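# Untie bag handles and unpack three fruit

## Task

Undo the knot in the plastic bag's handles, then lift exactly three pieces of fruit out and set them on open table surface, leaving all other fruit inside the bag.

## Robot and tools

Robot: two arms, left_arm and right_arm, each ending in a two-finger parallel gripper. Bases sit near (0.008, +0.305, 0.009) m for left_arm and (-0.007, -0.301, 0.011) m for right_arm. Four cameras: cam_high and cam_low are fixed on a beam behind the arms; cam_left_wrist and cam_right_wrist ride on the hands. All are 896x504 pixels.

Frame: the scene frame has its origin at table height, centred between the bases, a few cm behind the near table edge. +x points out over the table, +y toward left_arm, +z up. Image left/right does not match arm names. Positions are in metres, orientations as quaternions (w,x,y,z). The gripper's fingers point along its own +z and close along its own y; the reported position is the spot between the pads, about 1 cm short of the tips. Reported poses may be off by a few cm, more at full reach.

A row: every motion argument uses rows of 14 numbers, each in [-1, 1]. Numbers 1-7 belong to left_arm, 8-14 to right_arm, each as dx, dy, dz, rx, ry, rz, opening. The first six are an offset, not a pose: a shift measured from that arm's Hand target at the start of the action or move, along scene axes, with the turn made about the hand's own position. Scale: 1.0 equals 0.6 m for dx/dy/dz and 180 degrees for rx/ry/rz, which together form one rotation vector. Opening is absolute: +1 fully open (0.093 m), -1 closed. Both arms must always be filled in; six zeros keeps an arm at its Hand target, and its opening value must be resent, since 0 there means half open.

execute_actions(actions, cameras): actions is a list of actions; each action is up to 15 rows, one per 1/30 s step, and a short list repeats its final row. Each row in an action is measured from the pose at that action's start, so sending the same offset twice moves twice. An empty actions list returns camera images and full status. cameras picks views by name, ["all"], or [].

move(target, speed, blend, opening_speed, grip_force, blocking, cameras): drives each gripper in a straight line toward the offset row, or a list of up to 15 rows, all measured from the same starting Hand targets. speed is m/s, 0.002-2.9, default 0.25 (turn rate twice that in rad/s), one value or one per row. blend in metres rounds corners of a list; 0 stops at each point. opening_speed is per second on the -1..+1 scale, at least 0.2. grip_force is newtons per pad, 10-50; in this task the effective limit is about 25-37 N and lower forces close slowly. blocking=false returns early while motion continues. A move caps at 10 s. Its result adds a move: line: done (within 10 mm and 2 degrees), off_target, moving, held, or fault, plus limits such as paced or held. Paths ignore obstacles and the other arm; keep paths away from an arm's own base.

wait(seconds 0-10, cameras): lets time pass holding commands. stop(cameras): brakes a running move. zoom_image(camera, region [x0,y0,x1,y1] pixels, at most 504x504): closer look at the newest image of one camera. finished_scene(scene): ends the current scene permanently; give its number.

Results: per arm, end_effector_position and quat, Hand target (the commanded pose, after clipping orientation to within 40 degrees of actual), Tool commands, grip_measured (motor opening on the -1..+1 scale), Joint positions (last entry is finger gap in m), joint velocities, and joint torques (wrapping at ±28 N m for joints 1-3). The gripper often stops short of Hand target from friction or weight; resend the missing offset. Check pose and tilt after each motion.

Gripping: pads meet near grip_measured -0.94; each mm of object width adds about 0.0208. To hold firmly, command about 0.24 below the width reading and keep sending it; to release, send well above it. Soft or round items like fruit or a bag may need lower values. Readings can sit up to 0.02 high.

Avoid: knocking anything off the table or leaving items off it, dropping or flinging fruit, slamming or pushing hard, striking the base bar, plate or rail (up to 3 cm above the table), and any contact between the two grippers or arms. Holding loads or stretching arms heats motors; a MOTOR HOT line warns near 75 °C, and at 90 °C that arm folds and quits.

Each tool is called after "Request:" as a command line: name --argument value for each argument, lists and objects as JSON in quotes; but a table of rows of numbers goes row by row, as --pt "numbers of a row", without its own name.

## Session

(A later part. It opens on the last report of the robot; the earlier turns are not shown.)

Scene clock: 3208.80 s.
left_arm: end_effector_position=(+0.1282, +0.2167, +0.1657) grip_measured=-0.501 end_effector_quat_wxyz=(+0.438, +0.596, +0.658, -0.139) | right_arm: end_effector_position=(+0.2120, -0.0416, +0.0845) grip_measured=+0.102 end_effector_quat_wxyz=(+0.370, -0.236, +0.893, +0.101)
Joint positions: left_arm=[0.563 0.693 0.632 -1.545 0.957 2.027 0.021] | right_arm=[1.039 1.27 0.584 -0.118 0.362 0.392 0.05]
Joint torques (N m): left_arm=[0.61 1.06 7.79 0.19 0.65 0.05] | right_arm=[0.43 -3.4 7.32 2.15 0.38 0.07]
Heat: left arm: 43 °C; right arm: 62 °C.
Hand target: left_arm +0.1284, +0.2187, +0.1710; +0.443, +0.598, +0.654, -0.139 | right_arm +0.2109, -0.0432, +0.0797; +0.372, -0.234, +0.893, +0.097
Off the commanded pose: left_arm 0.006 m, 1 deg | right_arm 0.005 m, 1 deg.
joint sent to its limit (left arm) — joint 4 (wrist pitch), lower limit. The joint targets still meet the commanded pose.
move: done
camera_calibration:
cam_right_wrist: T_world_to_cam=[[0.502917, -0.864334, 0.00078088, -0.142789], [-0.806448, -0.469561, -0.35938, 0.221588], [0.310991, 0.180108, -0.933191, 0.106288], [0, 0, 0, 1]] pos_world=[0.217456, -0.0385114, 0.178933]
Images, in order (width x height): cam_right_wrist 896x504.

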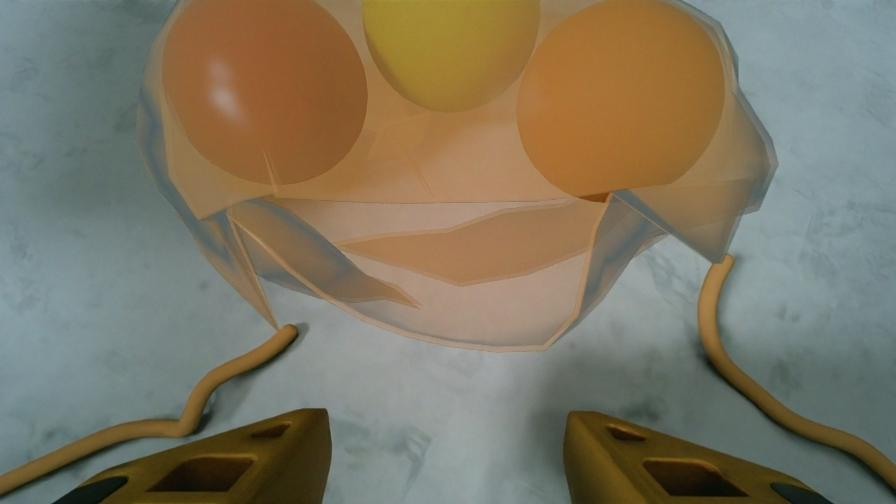

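Request:
move --pt "0 0 0 0 0 0 -0.5 0.0318 0.0153 -0.0628 0 0 0 0.1" --pt "0 0 0 0 0 0 -0.5 0.1618 0.0937 -0.0562 0 0 0 0.1" --speed 0.06 --blend 0.01 --cameras '["cam_right_wrist","cam_low"]'

Request:
zoom_image --camera "cam_low" --region '[240, 240, 430, 370]'

Scene clock: 3222.50 s.
left_arm: end_effector_position=(+0.1282, +0.2167, +0.1657) grip_measured=-0.501 end_effector_quat_wxyz=(+0.438, +0.596, +0.658, -0.139) | right_arm: end_effector_position=(+0.3023, +0.0089, +0.0433) grip_measured=+0.102 end_effector_quat_wxyz=(+0.371, -0.232, +0.894, +0.095)
Joint positions: left_arm=[0.563 0.693 0.632 -1.545 0.957 2.027 0.021] | right_arm=[0.878 1.742 0.841 0.128 0.262 0.278 0.05]
Joint torques (N m): left_arm=[0.66 1.11 7.75 0.19 0.64 0.06] | right_arm=[-0.81 -6.57 11.04 1.94 0.08 -0.1]
Heat: left arm: 43 °C; right arm: 59 °C.
Hand target: left_arm +0.1284, +0.2187, +0.1710; +0.443, +0.598, +0.654, -0.139 | right_arm +0.3081, +0.0132, +0.0462; +0.372, -0.234, +0.893, +0.098
Off the commanded pose: left_arm 0.006 m, 1 deg | right_arm 0.008 m, 0 deg.
joint sent to its limit (left arm) — joint 4 (wrist pitch), lower limit. The joint targets still meet the commanded pose.
move: done
camera_calibration:
cam_right_wrist: T_world_to_cam=[[0.491086, -0.871066, 0.00883452, -0.141152], [-0.811692, -0.461247, -0.358341, 0.304765], [0.316214, 0.168805, -0.933549, 0.0292202], [0, 0, 0, 1]] pos_world=[0.307453, 0.0126864, 0.137735]
Images, in order (width x height): cam_low 896x504, cam_right_wrist 896x504.

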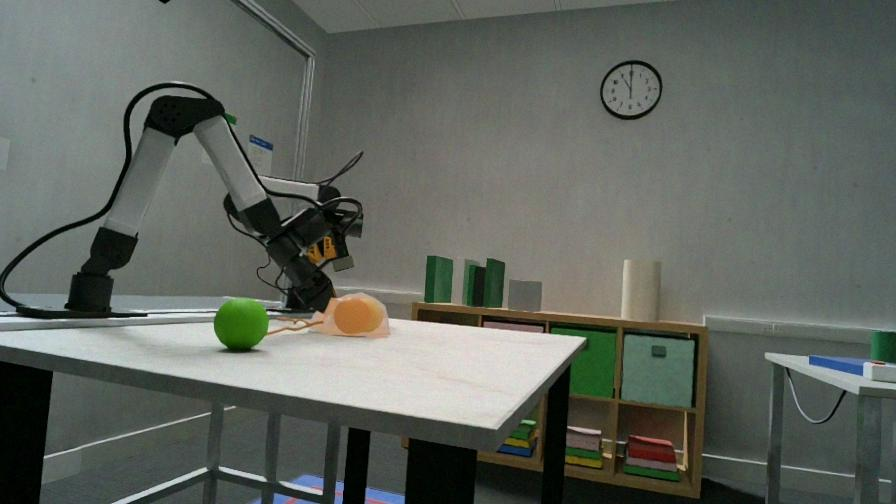

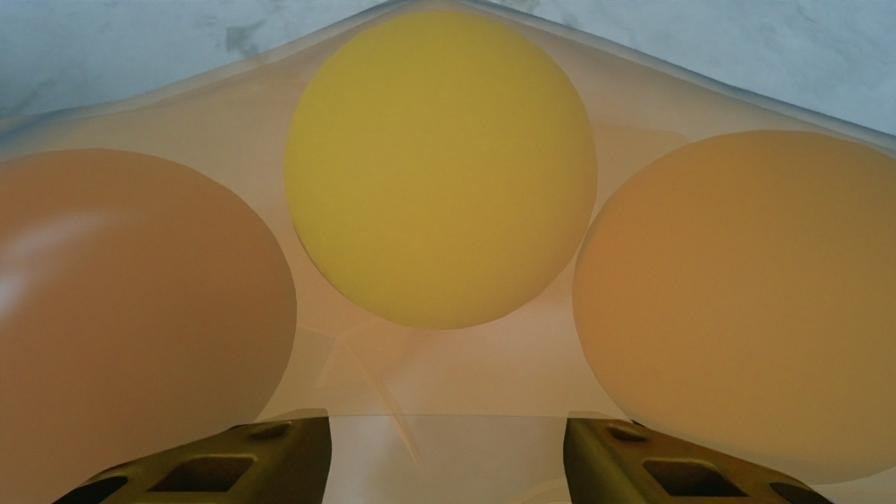

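Scaled by 2.653 from the camera's 896x504 image, which has a finer 1280x720 frame.

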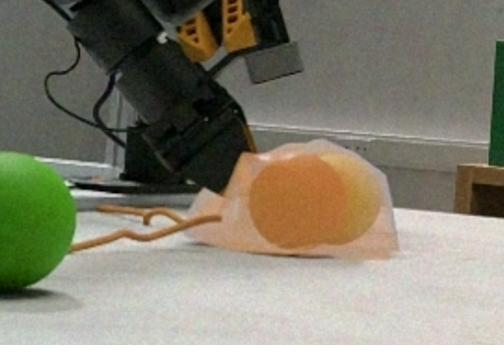

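Request:
move --pt "0 0 0 0 0 0 -0.5 0.0 0.0 0.0 0 0 0 0.85" --pt "0 0 0 0 0 0 -0.5 0.0983 0.0567 -0.003 0 0 0 0.85" --speed 0.05 --opening_speed 0.5 --cameras '["cam_right_wrist","cam_low","cam_left_wrist"]'

Request:
zoom_image --camera "cam_low" --region '[240, 240, 430, 370]'

Scene clock: 3236.80 s.
left_arm: end_effector_position=(+0.1282, +0.2167, +0.1657) grip_measured=-0.501 end_effector_quat_wxyz=(+0.438, +0.596, +0.658, -0.139) | right_arm: end_effector_position=(+0.3613, +0.0450, +0.0439) grip_measured=+0.848 end_effector_quat_wxyz=(+0.375, -0.231, +0.892, +0.098)
Joint positions: left_arm=[0.563 0.693 0.632 -1.545 0.957 2.027 0.021] | right_arm=[0.818 1.947 1.126 0.069 0.218 0.235 0.086]
Joint torques (N m): left_arm=[0.68 1.13 7.8 0.19 0.65 0.05] | right_arm=[-0.84 -8.24 11.63 1.85 0.01 -0.11]
Heat: left arm: 43 °C; right arm: 59 °C.
Hand target: left_arm +0.1284, +0.2187, +0.1710; +0.443, +0.598, +0.654, -0.139 | right_arm +0.3670, +0.0471, +0.0442; +0.372, -0.234, +0.893, +0.097
Off the commanded pose: left_arm 0.006 m, 1 deg | right_arm 0.006 m, 0 deg.
joint sent to its limit (left arm) — joint 4 (wrist pitch), lower limit. The joint targets still meet the commanded pose.
move: done
camera_calibration:
cam_left_wrist: T_world_to_cam=[[-0.909112, -0.241885, -0.339126, 0.224342], [-0.077733, 0.898341, -0.432368, -0.0733405], [0.409234, -0.36671, -0.835495, 0.254437], [0, 0, 0, 1]] pos_world=[0.0941268, 0.213454, 0.256951]
cam_right_wrist: T_world_to_cam=[[0.491926, -0.870619, 0.00554865, -0.138922], [-0.808981, -0.459436, -0.3667, 0.368914], [0.321805, 0.175901, -0.930323, 0.00255468], [0, 0, 0, 1]] pos_world=[0.365961, 0.0480951, 0.138428]
Images, in order (width x height): cam_low 896x504, cam_left_wrist 896x504, cam_right_wrist 896x504.

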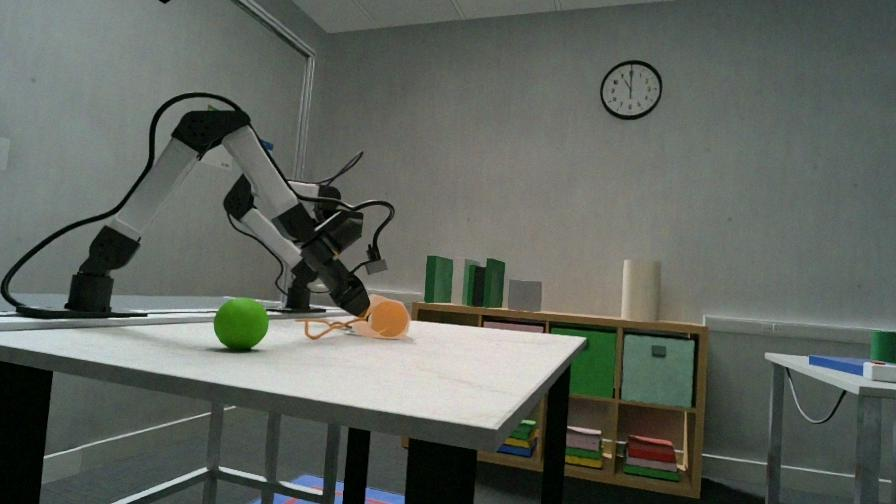

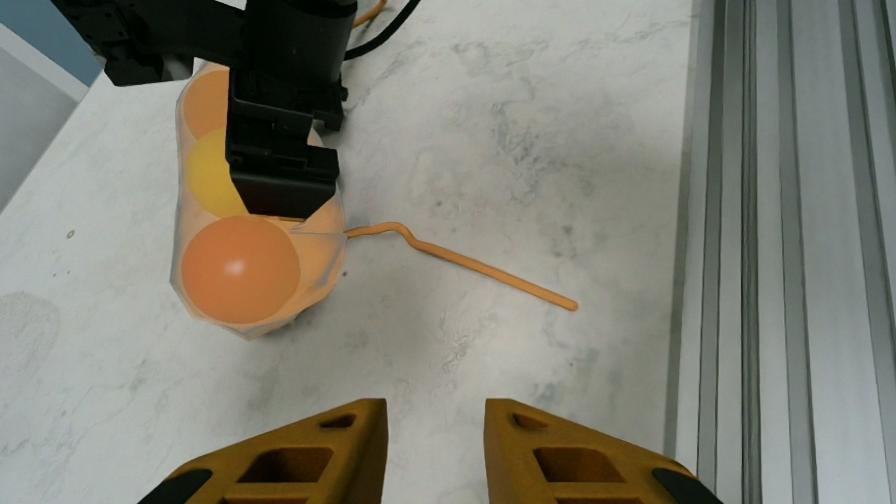

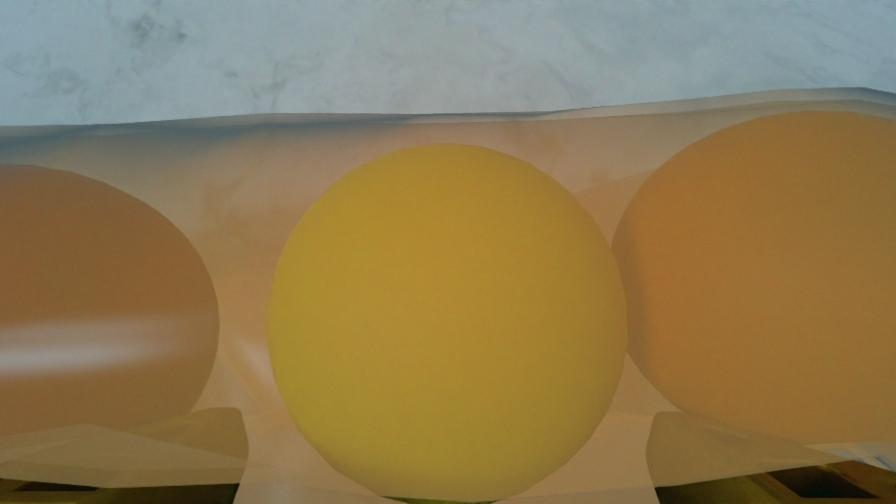

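Scaled by 2.653 from the camera's 896x504 image, which has a finer 1280x720 frame.

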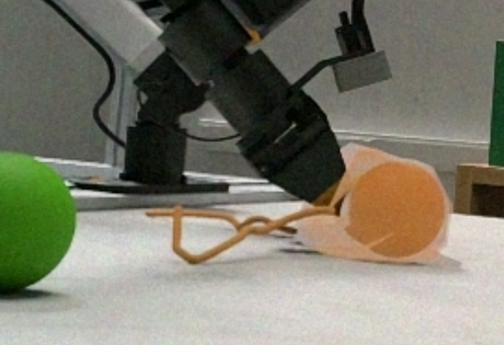

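Request:
move --pt "0 0 0 0 0 0 -0.5 0.05 0.0285 -0.003 0 0 0 0.76" --speed 0.05 --cameras '["cam_right_wrist","cam_left_wrist"]'

Scene clock: 3250.77 s.
left_arm: end_effector_position=(+0.1282, +0.2167, +0.1657) grip_measured=-0.501 end_effector_quat_wxyz=(+0.438, +0.596, +0.658, -0.139) | right_arm: end_effector_position=(+0.3912, +0.0625, +0.0426) grip_measured=+0.762 end_effector_quat_wxyz=(+0.375, -0.231, +0.892, +0.097)
Joint positions: left_arm=[0.563 0.693 0.632 -1.545 0.957 2.027 0.021] | right_arm=[0.794 2.055 1.289 0.017 0.201 0.218 0.082]
Joint torques (N m): left_arm=[0.68 1.14 7.79 0.19 0.64 0.04] | right_arm=[-0.85 -9.21 11.96 1.89 0.03 -0.1]
Heat: left arm: 43 °C; right arm: 60 °C.
Hand target: left_arm +0.1284, +0.2187, +0.1710; +0.443, +0.598, +0.654, -0.139 | right_arm +0.3971, +0.0642, +0.0425; +0.372, -0.234, +0.893, +0.097
Off the commanded pose: left_arm 0.006 m, 1 deg | right_arm 0.006 m, 0 deg.
joint sent to its limit (left arm) — joint 4 (wrist pitch), lower limit. The joint targets still meet the commanded pose.
move: done
camera_calibration:
cam_left_wrist: T_world_to_cam=[[-0.909112, -0.241885, -0.339126, 0.224342], [-0.077733, 0.898341, -0.432368, -0.0733405], [0.409234, -0.36671, -0.835495, 0.254437], [0, 0, 0, 1]] pos_world=[0.0941268, 0.213454, 0.256951]
cam_right_wrist: T_world_to_cam=[[0.491444, -0.870888, 0.00610442, -0.138255], [-0.809118, -0.459158, -0.366746, 0.400708], [0.322198, 0.175296, -0.930301, -0.0114737], [0, 0, 0, 1]] pos_world=[0.395861, 0.0655948, 0.137128]
Images, in order (width x height): cam_left_wrist 896x504, cam_right_wrist 896x504.

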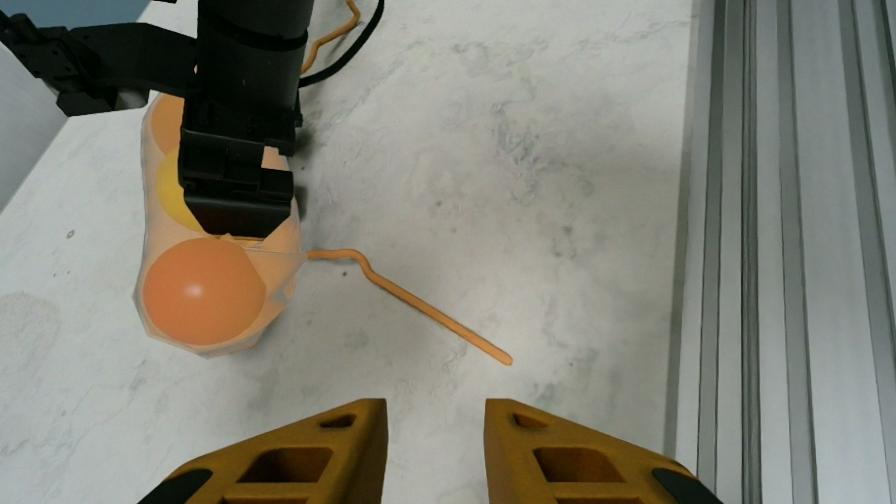

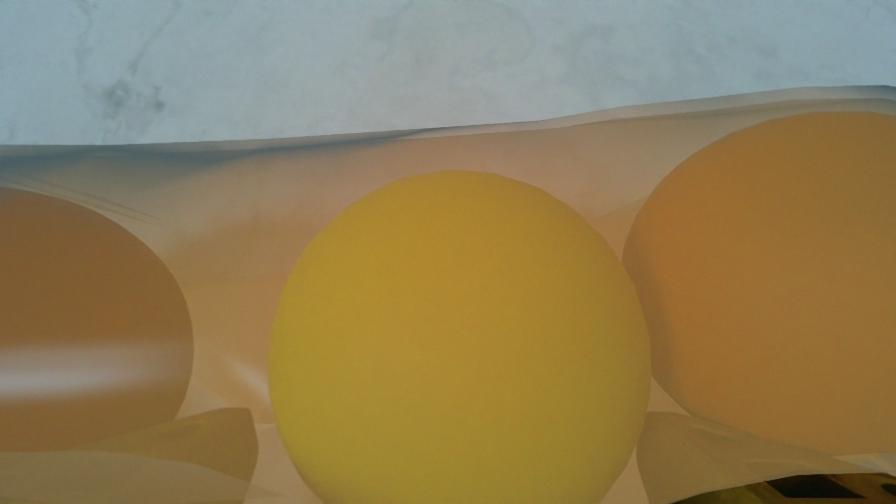

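Request:
move --pt "0 0 0 0 0 0 -0.5 -0.036 -0.021 0.022 0 0 0 0.76" --pt "0 0 0 0 0 0 -0.5 -0.02 -0.014 0.045 0 0 0 0.82" --pt "0 0 0 0 0 0 -0.5 0.035 0.016 0.033 0 0 0 0.82" --speed 0.05 --blend '[0.005,0,0]' --cameras '["cam_right_wrist","cam_left_wrist"]'

Scene clock: 3275.70 s.
left_arm: end_effector_position=(+0.1282, +0.2167, +0.1657) grip_measured=-0.501 end_effector_quat_wxyz=(+0.438, +0.596, +0.658, -0.139) | right_arm: end_effector_position=(+0.4118, +0.0733, +0.0629) grip_measured=+0.818 end_effector_quat_wxyz=(+0.375, -0.232, +0.892, +0.098)
Joint positions: left_arm=[0.563 0.693 0.632 -1.545 0.957 2.027 0.021] | right_arm=[0.776 2.089 1.435 -0.091 0.186 0.204 0.084]
Joint torques (N m): left_arm=[0.69 1.06 7.84 0.2 0.63 0.05] | right_arm=[-0.94 -9.57 12.38 1.86 -0.02 -0.08]
Heat: left arm: 43 °C; right arm: 61 °C.
Hand target: left_arm +0.1284, +0.2187, +0.1710; +0.443, +0.598, +0.654, -0.139 | right_arm +0.4180, +0.0739, +0.0623; +0.372, -0.234, +0.893, +0.098
Off the commanded pose: left_arm 0.006 m, 1 deg | right_arm 0.006 m, 0 deg.
joint sent to its limit (left arm) — joint 4 (wrist pitch), lower limit. The joint targets still meet the commanded pose.
move: done; target 2's new opening was sent with right_arm's hand 0.030 m and 3 deg from that target
camera_calibration:
cam_left_wrist: T_world_to_cam=[[-0.909112, -0.241885, -0.339126, 0.224342], [-0.077733, 0.898341, -0.432368, -0.0733405], [0.409234, -0.36671, -0.835495, 0.254437], [0, 0, 0, 1]] pos_world=[0.0941268, 0.213454, 0.256951]
cam_right_wrist: T_world_to_cam=[[0.493338, -0.869821, 0.0053974, -0.139894], [-0.807805, -0.460448, -0.368021, 0.429407], [0.322597, 0.177199, -0.929802, -0.00146124], [0, 0, 0, 1]] pos_world=[0.416364, 0.0762953, 0.157427]
Images, in order (width x height): cam_left_wrist 896x504, cam_right_wrist 896x504.

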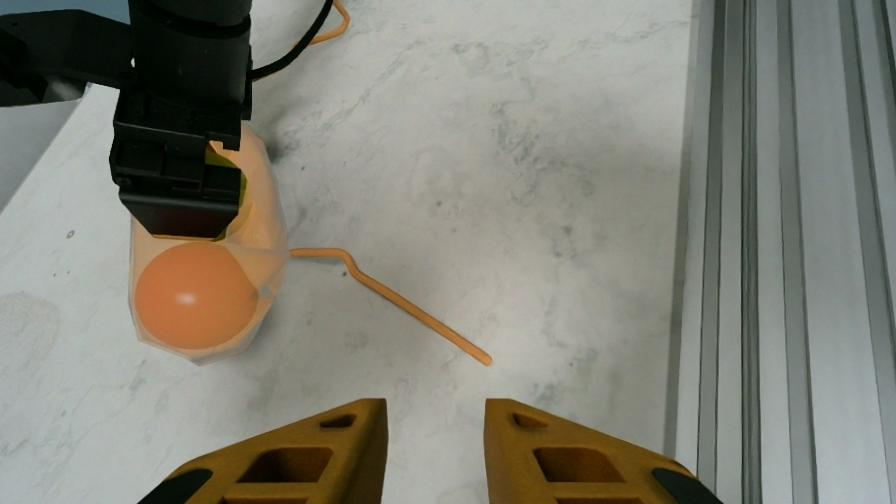

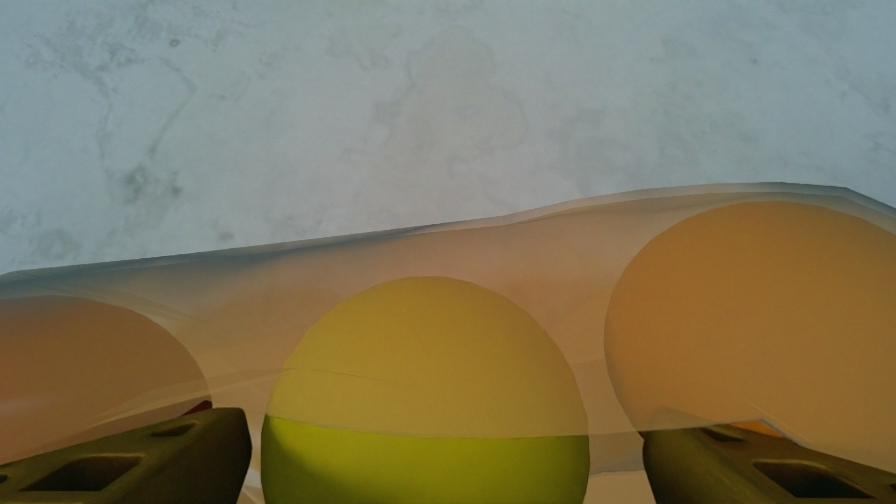

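Request:
move --pt "0 0 0 0 0 0 -0.5 -0.008 0.007 0.0 0 0 0 0.72" --pt "0 0 0 0 0 0 -0.5 -0.01 0.005 -0.042 0 0 0 0.72" --speed 0.04 --cameras '["cam_right_wrist","cam_left_wrist"]'

Scene clock: 3294.03 s.
left_arm: end_effector_position=(+0.1282, +0.2167, +0.1657) grip_measured=-0.501 end_effector_quat_wxyz=(+0.438, +0.596, +0.658, -0.139) | right_arm: end_effector_position=(+0.4168, +0.0781, +0.0540) grip_measured=+0.722 end_effector_quat_wxyz=(+0.383, -0.230, +0.889, +0.103)
Joint positions: left_arm=[0.563 0.693 0.632 -1.545 0.957 2.027 0.021] | right_arm=[0.776 2.122 1.435 -0.037 0.186 0.204 0.08]
Joint torques (N m): left_arm=[0.61 1.1 7.84 0.18 0.65 0.06] | right_arm=[0.21 -9.43 7.46 2.21 0.14 0.05]
Heat: left arm: 43 °C; right arm: 62 °C.
Hand target: left_arm +0.1284, +0.2187, +0.1710; +0.443, +0.598, +0.654, -0.139 | right_arm +0.4120, +0.0769, +0.0372; +0.372, -0.234, +0.893, +0.098
Off the commanded pose: left_arm 0.006 m, 1 deg | right_arm 0.018 m, 2 deg.
joint sent to its limit (left arm) — joint 4 (wrist pitch), lower limit. The joint targets still meet the commanded pose.
move: off_target (right_arm)
camera_calibration:
cam_left_wrist: T_world_to_cam=[[-0.909112, -0.241885, -0.339126, 0.224342], [-0.077733, 0.898341, -0.432368, -0.0733405], [0.409234, -0.36671, -0.835495, 0.254437], [0, 0, 0, 1]] pos_world=[0.0941268, 0.213454, 0.256951]
cam_right_wrist: T_world_to_cam=[[0.493477, -0.869759, 0.0000783764, -0.137932], [-0.802289, -0.455231, -0.386132, 0.430619], [0.335877, 0.190484, -0.922444, -0.01916], [0, 0, 0, 1]] pos_world=[0.419982, 0.0797135, 0.148612]
Images, in order (width x height): cam_left_wrist 896x504, cam_right_wrist 896x504.

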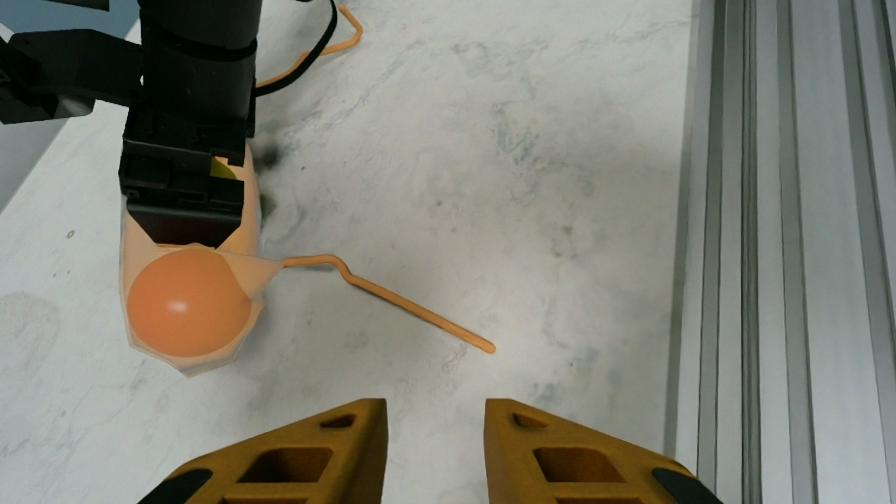

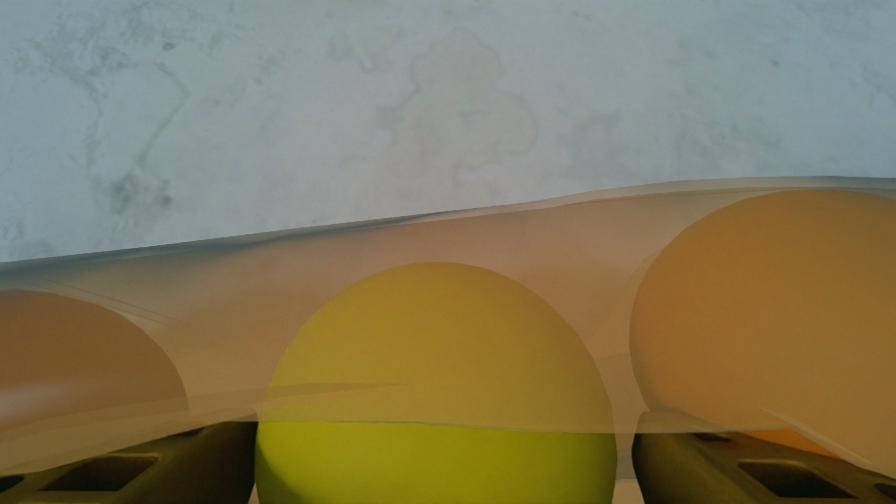

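Request:
move --pt "0 0 0 0 0 0 -0.5 0.0 0.005 -0.03 0 0 0 0.74" --speed 0.03 --cameras '["cam_right_wrist"]'

Scene clock: 3311.70 s.
left_arm: end_effector_position=(+0.1282, +0.2167, +0.1657) grip_measured=-0.501 end_effector_quat_wxyz=(+0.438, +0.596, +0.658, -0.139) | right_arm: end_effector_position=(+0.4185, +0.0822, +0.0344) grip_measured=+0.738 end_effector_quat_wxyz=(+0.385, -0.231, +0.887, +0.105)
Joint positions: left_arm=[0.563 0.693 0.632 -1.545 0.957 2.027 0.021] | right_arm=[0.779 2.172 1.426 0.025 0.186 0.204 0.081]
Joint torques (N m): left_arm=[0.64 1.17 7.75 0.2 0.65 0.04] | right_arm=[0.36 -10.19 7.21 2.14 0.14 0.08]
Heat: left arm: 43 °C; right arm: 59 °C.
Hand target: left_arm +0.1284, +0.2187, +0.1710; +0.443, +0.598, +0.654, -0.139 | right_arm +0.4119, +0.0799, +0.0191; +0.372, -0.234, +0.893, +0.097
Off the commanded pose: left_arm 0.006 m, 1 deg | right_arm 0.017 m, 2 deg.
joint sent to its limit (left arm) — joint 4 (wrist pitch), lower limit. The joint targets still meet the commanded pose.
move: off_target (right_arm)
camera_calibration:
cam_right_wrist: T_world_to_cam=[[0.496003, -0.86832, -0.00130586, -0.136322], [-0.799881, -0.456323, -0.389821, 0.42546], [0.337893, 0.194397, -0.92089, -0.0398157], [0, 0, 0, 1]] pos_world=[0.421387, 0.0835161, 0.129009]
Images, in order (width x height): cam_right_wrist 896x504.

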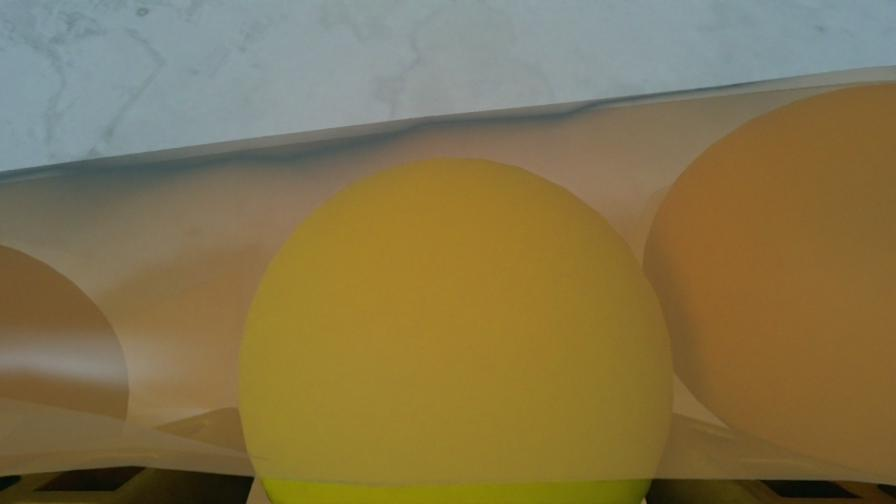

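Request:
move --pt "0 0 0 0 0 0 -0.5 0.036 0.018 0.018 0 0 0 0.78" --speed 0.04 --cameras '["cam_right_wrist"]'

Scene clock: 3321.53 s.
left_arm: end_effector_position=(+0.1282, +0.2167, +0.1657) grip_measured=-0.501 end_effector_quat_wxyz=(+0.438, +0.596, +0.658, -0.139) | right_arm: end_effector_position=(+0.4270, +0.0897, +0.0300) grip_measured=+0.778 end_effector_quat_wxyz=(+0.373, -0.233, +0.893, +0.097)
Joint positions: left_arm=[0.563 0.693 0.632 -1.545 0.957 2.027 0.021] | right_arm=[0.778 2.225 1.522 -0.048 0.186 0.204 0.083]
Joint torques (N m): left_arm=[0.7 1.1 7.73 0.21 0.64 0.06] | right_arm=[-0.98 -10.36 12.33 1.88 0.03 -0.06]
Heat: left arm: 43 °C; right arm: 59 °C.
Hand target: left_arm +0.1284, +0.2187, +0.1710; +0.443, +0.598, +0.654, -0.139 | right_arm +0.4336, +0.0907, +0.0298; +0.372, -0.234, +0.893, +0.097
Off the commanded pose: left_arm 0.006 m, 1 deg | right_arm 0.007 m, 0 deg.
joint sent to its limit (left arm) — joint 4 (wrist pitch), lower limit. The joint targets still meet the commanded pose.
move: done
camera_calibration:
cam_right_wrist: T_world_to_cam=[[0.494845, -0.868956, 0.00666364, -0.133729], [-0.808387, -0.463139, -0.363335, 0.437387], [0.318808, 0.174408, -0.931635, -0.0379743], [0, 0, 0, 1]] pos_world=[0.43186, 0.0929898, 0.124431]
Images, in order (width x height): cam_right_wrist 896x504.

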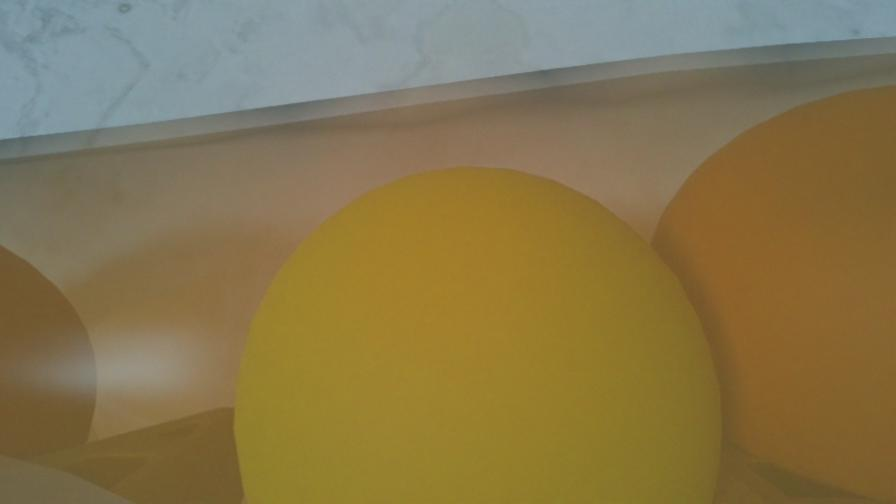

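Request:
move --pt "0 0 0 0 0 0 -0.5 0.012 -0.003 0.025 0 0 0 0.78" --speed 0.04 --cameras '["cam_right_wrist"]'

Scene clock: 3332.07 s.
left_arm: end_effector_position=(+0.1282, +0.2167, +0.1657) grip_measured=-0.501 end_effector_quat_wxyz=(+0.438, +0.596, +0.658, -0.139) | right_arm: end_effector_position=(+0.4335, +0.0873, +0.0376) grip_measured=+0.778 end_effector_quat_wxyz=(+0.368, -0.233, +0.895, +0.094)
Joint positions: left_arm=[0.563 0.693 0.632 -1.545 0.957 2.027 0.021] | right_arm=[0.765 2.225 1.565 -0.102 0.178 0.198 0.083]
Joint torques (N m): left_arm=[0.59 1.07 7.8 0.18 0.65 0.06] | right_arm=[-0.83 -11.82 12.49 1.86 0.01 -0.09]
Heat: left arm: 43 °C; right arm: 61 °C.
Hand target: left_arm +0.1284, +0.2187, +0.1710; +0.443, +0.598, +0.654, -0.139 | right_arm +0.4408, +0.0888, +0.0448; +0.372, -0.234, +0.893, +0.097
Off the commanded pose: left_arm 0.006 m, 1 deg | right_arm 0.010 m, 1 deg.
joint sent to its limit (left arm) — joint 4 (wrist pitch), lower limit. The joint targets still meet the commanded pose.
move: done
camera_calibration:
cam_right_wrist: T_world_to_cam=[[0.492461, -0.870286, 0.00916468, -0.13808], [-0.813021, -0.463764, -0.352024, 0.445895], [0.310612, 0.165907, -0.935946, -0.0280905], [0, 0, 0, 1]] pos_world=[0.439246, 0.091281, 0.13194]
Images, in order (width x height): cam_right_wrist 896x504.

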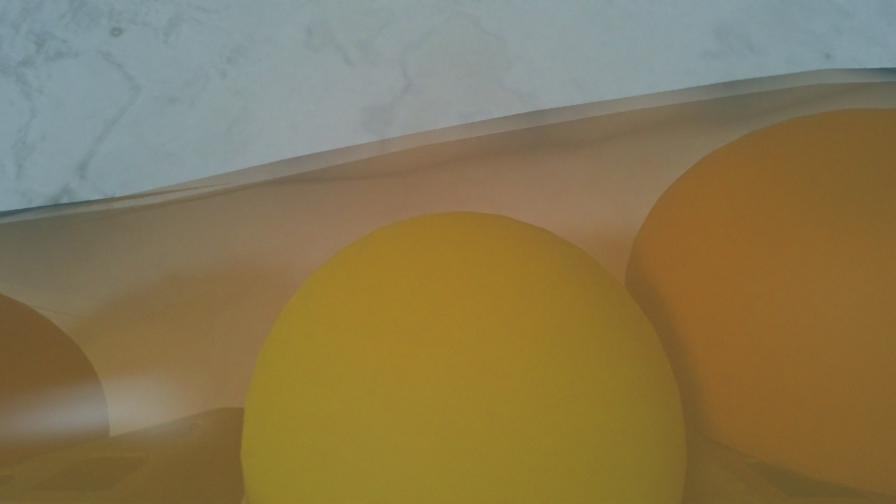

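Request:
move --pt "0 0 0 0 0 0 -0.5 0.0 0.0 0.0 0 0 0 0.2" --speed 0.04 --opening_speed 0.4 --cameras '["cam_right_wrist","cam_left_wrist","cam_high"]'

Scene clock: 3338.73 s.
left_arm: end_effector_position=(+0.1282, +0.2167, +0.1657) grip_measured=-0.501 end_effector_quat_wxyz=(+0.438, +0.596, +0.658, -0.139) | right_arm: end_effector_position=(+0.4332, +0.0871, +0.0372) grip_measured=+0.208 end_effector_quat_wxyz=(+0.367, -0.234, +0.895, +0.094)
Joint positions: left_arm=[0.563 0.693 0.632 -1.545 0.957 2.027 0.021] | right_arm=[0.765 2.225 1.565 -0.104 0.177 0.196 0.055]
Joint torques (N m): left_arm=[0.69 1.1 7.83 0.19 0.65 0.06] | right_arm=[-0.84 -11.85 12.46 1.89 0.01 -0.09]
Heat: left arm: 43 °C; right arm: 60 °C.
Hand target: left_arm +0.1284, +0.2187, +0.1710; +0.443, +0.598, +0.654, -0.139 | right_arm +0.4407, +0.0889, +0.0448; +0.372, -0.234, +0.893, +0.097
Off the commanded pose: left_arm 0.006 m, 1 deg | right_arm 0.011 m, 1 deg.
joint sent to its limit (left arm) — joint 4 (wrist pitch), lower limit. The joint targets still meet the commanded pose.
move: off_target (right_arm)
camera_calibration:
cam_left_wrist: T_world_to_cam=[[-0.909112, -0.241885, -0.339126, 0.224342], [-0.077733, 0.898341, -0.432368, -0.0733405], [0.409234, -0.36671, -0.835495, 0.254437], [0, 0, 0, 1]] pos_world=[0.0941268, 0.213454, 0.256951]
cam_right_wrist: T_world_to_cam=[[0.493806, -0.869512, 0.010207, -0.138693], [-0.812739, -0.465674, -0.350146, 0.445476], [0.309209, 0.164608, -0.93664, -0.0274976], [0, 0, 0, 1]] pos_world=[0.439046, 0.0913778, 0.131642]
Images, in order (width x height): cam_high 896x504, cam_left_wrist 896x504, cam_right_wrist 896x504.

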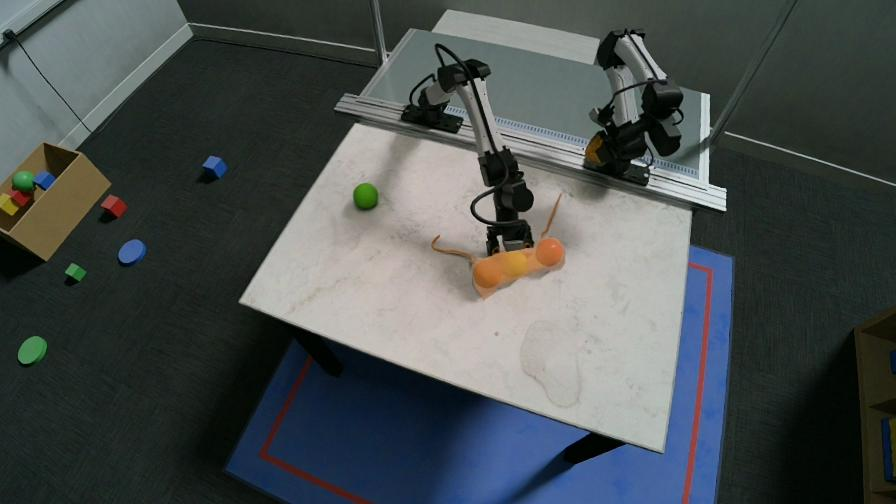

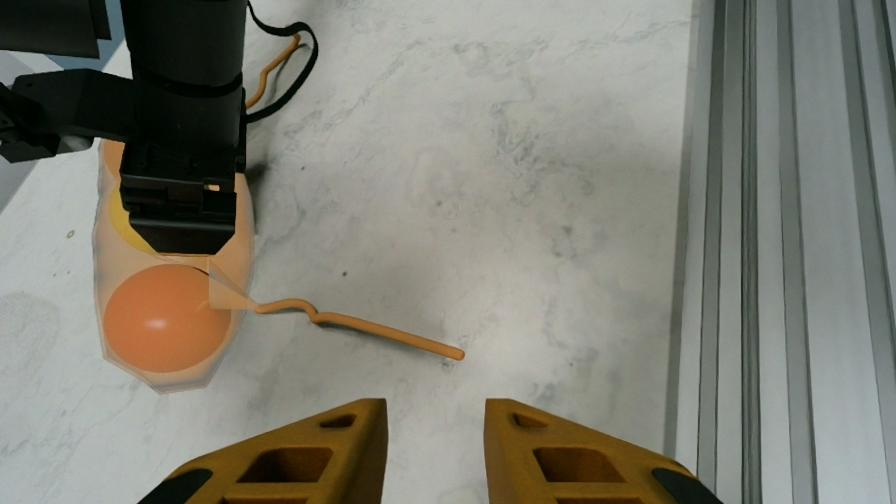

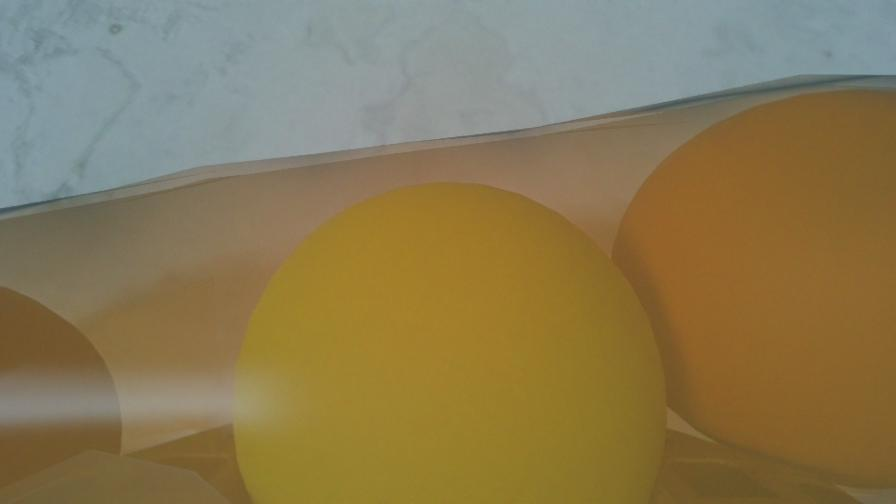

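Request:
move --pt "0 0 0 0 0 0 -0.5 0.0 0.0 0.0 0 0 0 0.8" --pt "0 0 0 0 0 0 -0.5 0.032 0.018 0.0 0 0 0 0.8" --speed 0.1 --opening_speed 0.6 --cameras '["cam_right_wrist"]'

Scene clock: 3361.70 s.
left_arm: end_effector_position=(+0.1282, +0.2167, +0.1657) grip_measured=-0.501 end_effector_quat_wxyz=(+0.438, +0.596, +0.658, -0.139) | right_arm: end_effector_position=(+0.4543, +0.0985, +0.0455) grip_measured=+0.798 end_effector_quat_wxyz=(+0.375, -0.231, +0.893, +0.096)
Joint positions: left_arm=[0.563 0.693 0.632 -1.545 0.957 2.027 0.021] | right_arm=[0.752 2.289 1.702 -0.159 0.172 0.19 0.084]
Joint torques (N m): left_arm=[0.61 1.06 7.76 0.2 0.65 0.06] | right_arm=[-0.9 -11.12 12.74 1.89 0.01 -0.1]
Heat: left arm: 43 °C; right arm: 60 °C.
Hand target: left_arm +0.1284, +0.2187, +0.1710; +0.443, +0.598, +0.654, -0.139 | right_arm +0.4599, +0.0997, +0.0448; +0.372, -0.234, +0.893, +0.098
Off the commanded pose: left_arm 0.006 m, 1 deg | right_arm 0.006 m, 0 deg.
joint sent to its limit (left arm) — joint 4 (wrist pitch), lower limit. The joint targets still meet the commanded pose.
move: done
camera_calibration:
cam_right_wrist: T_world_to_cam=[[0.490178, -0.871592, 0.00728741, -0.137406], [-0.810041, -0.458617, -0.365383, 0.46966], [0.321807, 0.1732, -0.930829, -0.0349987], [0, 0, 0, 1]] pos_world=[0.45906, 0.101693, 0.140029]
Images, in order (width x height): cam_right_wrist 896x504.

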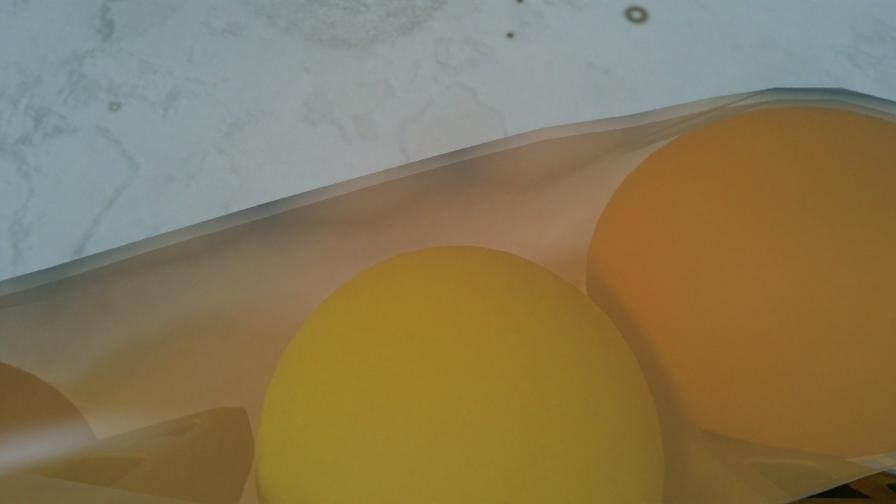

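Request:
move --pt "0 0 0 0 0 0 -0.5 0.0 -0.003 -0.025 0 0 0 0.8" --pt "0 0 0 0 0 0 -0.5 0.0 -0.003 -0.025 0 0 0 0.2" --speed 0.05 --opening_speed 0.4 --cameras '["cam_right_wrist"]'

Scene clock: 3373.57 s.
left_arm: end_effector_position=(+0.1282, +0.2167, +0.1657) grip_measured=-0.501 end_effector_quat_wxyz=(+0.438, +0.596, +0.658, -0.139) | right_arm: end_effector_position=(+0.4543, +0.0991, +0.0359) grip_measured=+0.273 end_effector_quat_wxyz=(+0.370, -0.233, +0.894, +0.096)
Joint positions: left_arm=[0.563 0.693 0.632 -1.545 0.957 2.027 0.021] | right_arm=[0.752 2.309 1.702 -0.148 0.168 0.188 0.058]
Joint torques (N m): left_arm=[0.75 1.07 7.77 0.19 0.65 0.05] | right_arm=[-0.96 -11.12 9.91 2.3 0.02 -0.1]
Heat: left arm: 43 °C; right arm: 64 °C.
Hand target: left_arm +0.1284, +0.2187, +0.1710; +0.443, +0.598, +0.654, -0.139 | right_arm +0.4599, +0.0979, +0.0298; +0.372, -0.234, +0.893, +0.098
Off the commanded pose: left_arm 0.006 m, 1 deg | right_arm 0.008 m, 0 deg.
joint sent to its limit (left arm) — joint 4 (wrist pitch), lower limit. The joint targets still meet the commanded pose.
move: done
camera_calibration:
cam_right_wrist: T_world_to_cam=[[0.493609, -0.869647, 0.00800134, -0.138545], [-0.810904, -0.463552, -0.357147, 0.466929], [0.314301, 0.169803, -0.934014, -0.0401868], [0, 0, 0, 1]] pos_world=[0.459652, 0.102785, 0.130336]
Images, in order (width x height): cam_right_wrist 896x504.

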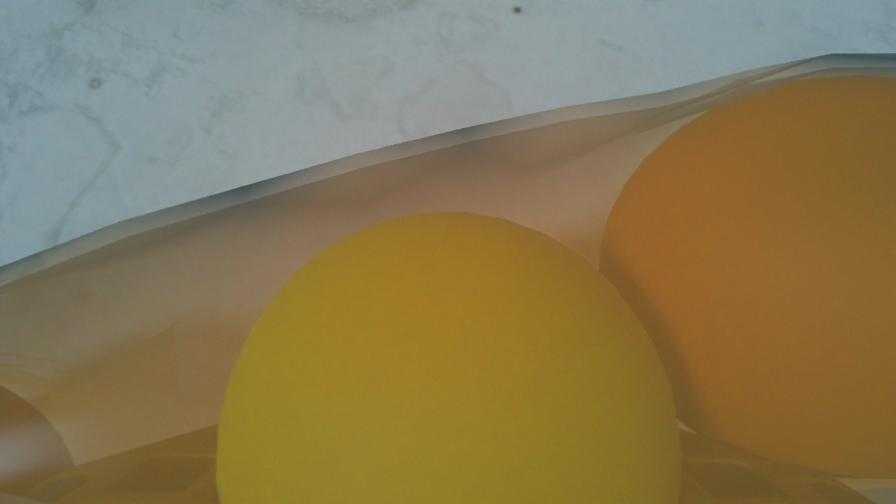

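Request:
move --pt "0 0 0 0 0 0 -0.5 0.0 0.0 0.0 0 0 0 0.1" --pt "0 0 0 0 0 0 -0.5 -0.06 -0.03 0.01 0 0 0 0.1" --speed 0.05 --opening_speed 0.3 --cameras '["cam_right_wrist"]'

Scene clock: 3383.70 s.
left_arm: end_effector_position=(+0.1282, +0.2167, +0.1657) grip_measured=-0.501 end_effector_quat_wxyz=(+0.438, +0.596, +0.658, -0.139) | right_arm: end_effector_position=(+0.4335, +0.0848, +0.0331) grip_measured=+0.273 end_effector_quat_wxyz=(+0.381, -0.233, +0.889, +0.103)
Joint positions: left_arm=[0.563 0.693 0.632 -1.545 0.957 2.027 0.021] | right_arm=[0.759 2.218 1.508 -0.019 0.17 0.189 0.058]
Joint torques (N m): left_arm=[0.64 1.06 7.82 0.19 0.64 0.04] | right_arm=[0.34 -15.23 6.27 1.79 0.16 0.11]
Heat: left arm: 43 °C; right arm: 63 °C.
Hand target: left_arm +0.1284, +0.2187, +0.1710; +0.443, +0.598, +0.654, -0.139 | right_arm +0.4241, +0.0798, +0.0359; +0.372, -0.234, +0.893, +0.097
Off the commanded pose: left_arm 0.006 m, 1 deg | right_arm 0.011 m, 1 deg.
joint sent to its limit (left arm) — joint 4 (wrist pitch), lower limit. The joint targets still meet the commanded pose.
move: off_target (right_arm)
camera_calibration:
cam_right_wrist: T_world_to_cam=[[0.49848, -0.8669, 0.00164087, -0.142747], [-0.801356, -0.461511, -0.380575, 0.438931], [0.330677, 0.188394, -0.924749, -0.042891], [0, 0, 0, 1]] pos_world=[0.437079, 0.0869049, 0.127617]
Images, in order (width x height): cam_right_wrist 896x504.

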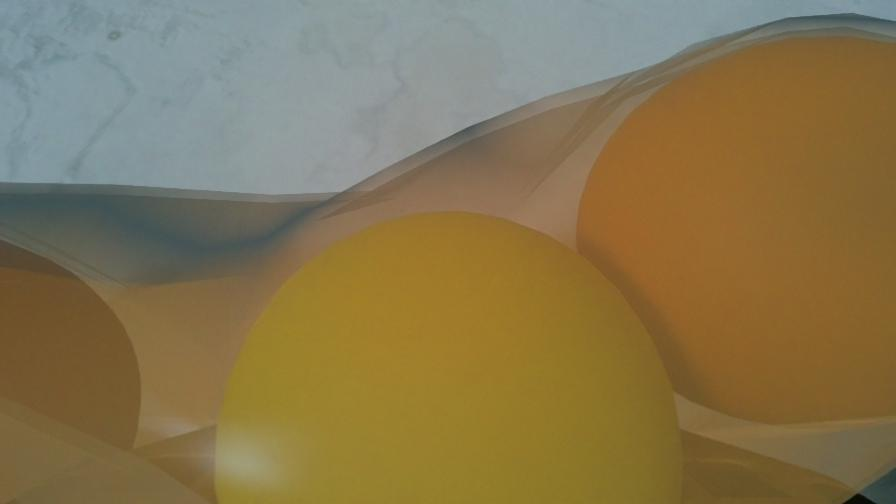

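Request:
move --pt "0 0 0 0 0 0 -0.5 -0.1 -0.055 0.025 0 0 0 0.1" --speed 0.05 --cameras '["cam_right_wrist","cam_high"]'

Request:
zoom_image --camera "cam_high" --region '[400, 160, 600, 310]'

Scene clock: 3395.33 s.
left_arm: end_effector_position=(+0.1282, +0.2167, +0.1657) grip_measured=-0.501 end_effector_quat_wxyz=(+0.438, +0.596, +0.658, -0.139) | right_arm: end_effector_position=(+0.3652, +0.0459, +0.0337) grip_measured=+0.273 end_effector_quat_wxyz=(+0.355, -0.241, +0.899, +0.091)
Joint positions: left_arm=[0.563 0.693 0.632 -1.545 0.957 2.027 0.021] | right_arm=[0.806 1.987 1.174 0.017 0.197 0.221 0.058]
Joint torques (N m): left_arm=[0.61 1.02 7.79 0.17 0.64 0.04] | right_arm=[0.5 -14.16 6.87 2.15 0.28 0.1]
Heat: left arm: 43 °C; right arm: 60 °C.
Hand target: left_arm +0.1284, +0.2187, +0.1710; +0.443, +0.598, +0.654, -0.139 | right_arm +0.3641, +0.0469, +0.0510; +0.372, -0.234, +0.893, +0.098
Off the commanded pose: left_arm 0.006 m, 1 deg | right_arm 0.017 m, 2 deg.
joint sent to its limit (left arm) — joint 4 (wrist pitch), lower limit. The joint targets still meet the commanded pose.
move: off_target (right_arm)
camera_calibration:
cam_right_wrist: T_world_to_cam=[[0.502933, -0.864213, 0.013947, -0.144629], [-0.815428, -0.47977, -0.323879, 0.370544], [0.286592, 0.151517, -0.945996, 0.006168], [0, 0, 0, 1]] pos_world=[0.373123, 0.0518507, 0.127864]
Images, in order (width x height): cam_high 896x504, cam_right_wrist 896x504.

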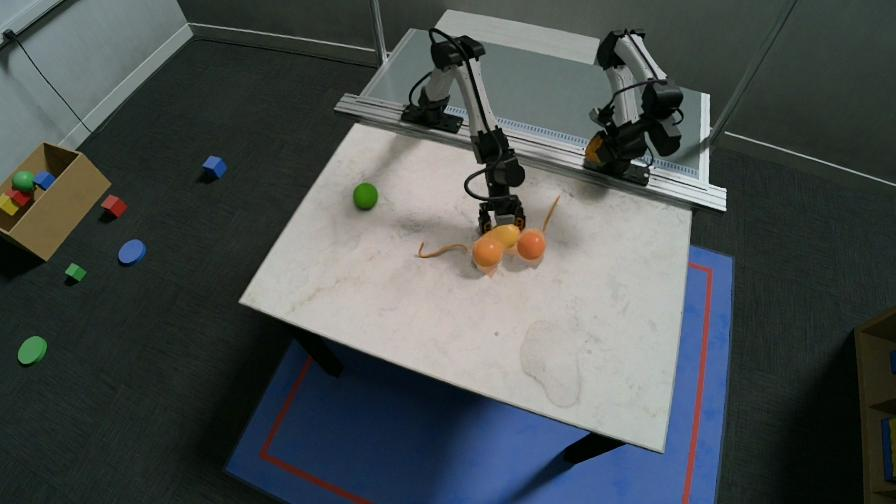

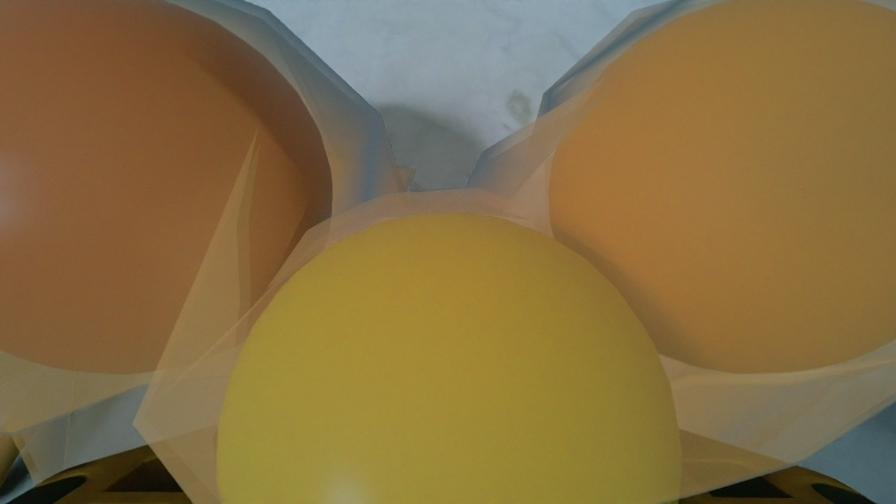

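Scaled by 2.520 from the camera's 896x504 image, which has a finer 1280x720 frame.

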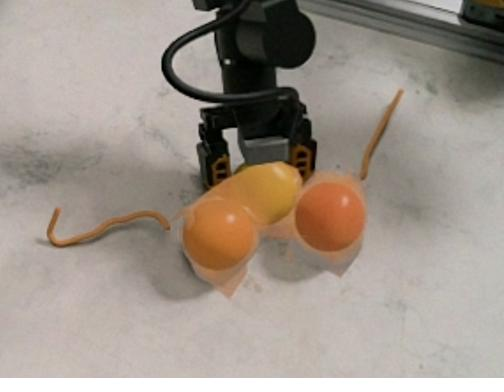

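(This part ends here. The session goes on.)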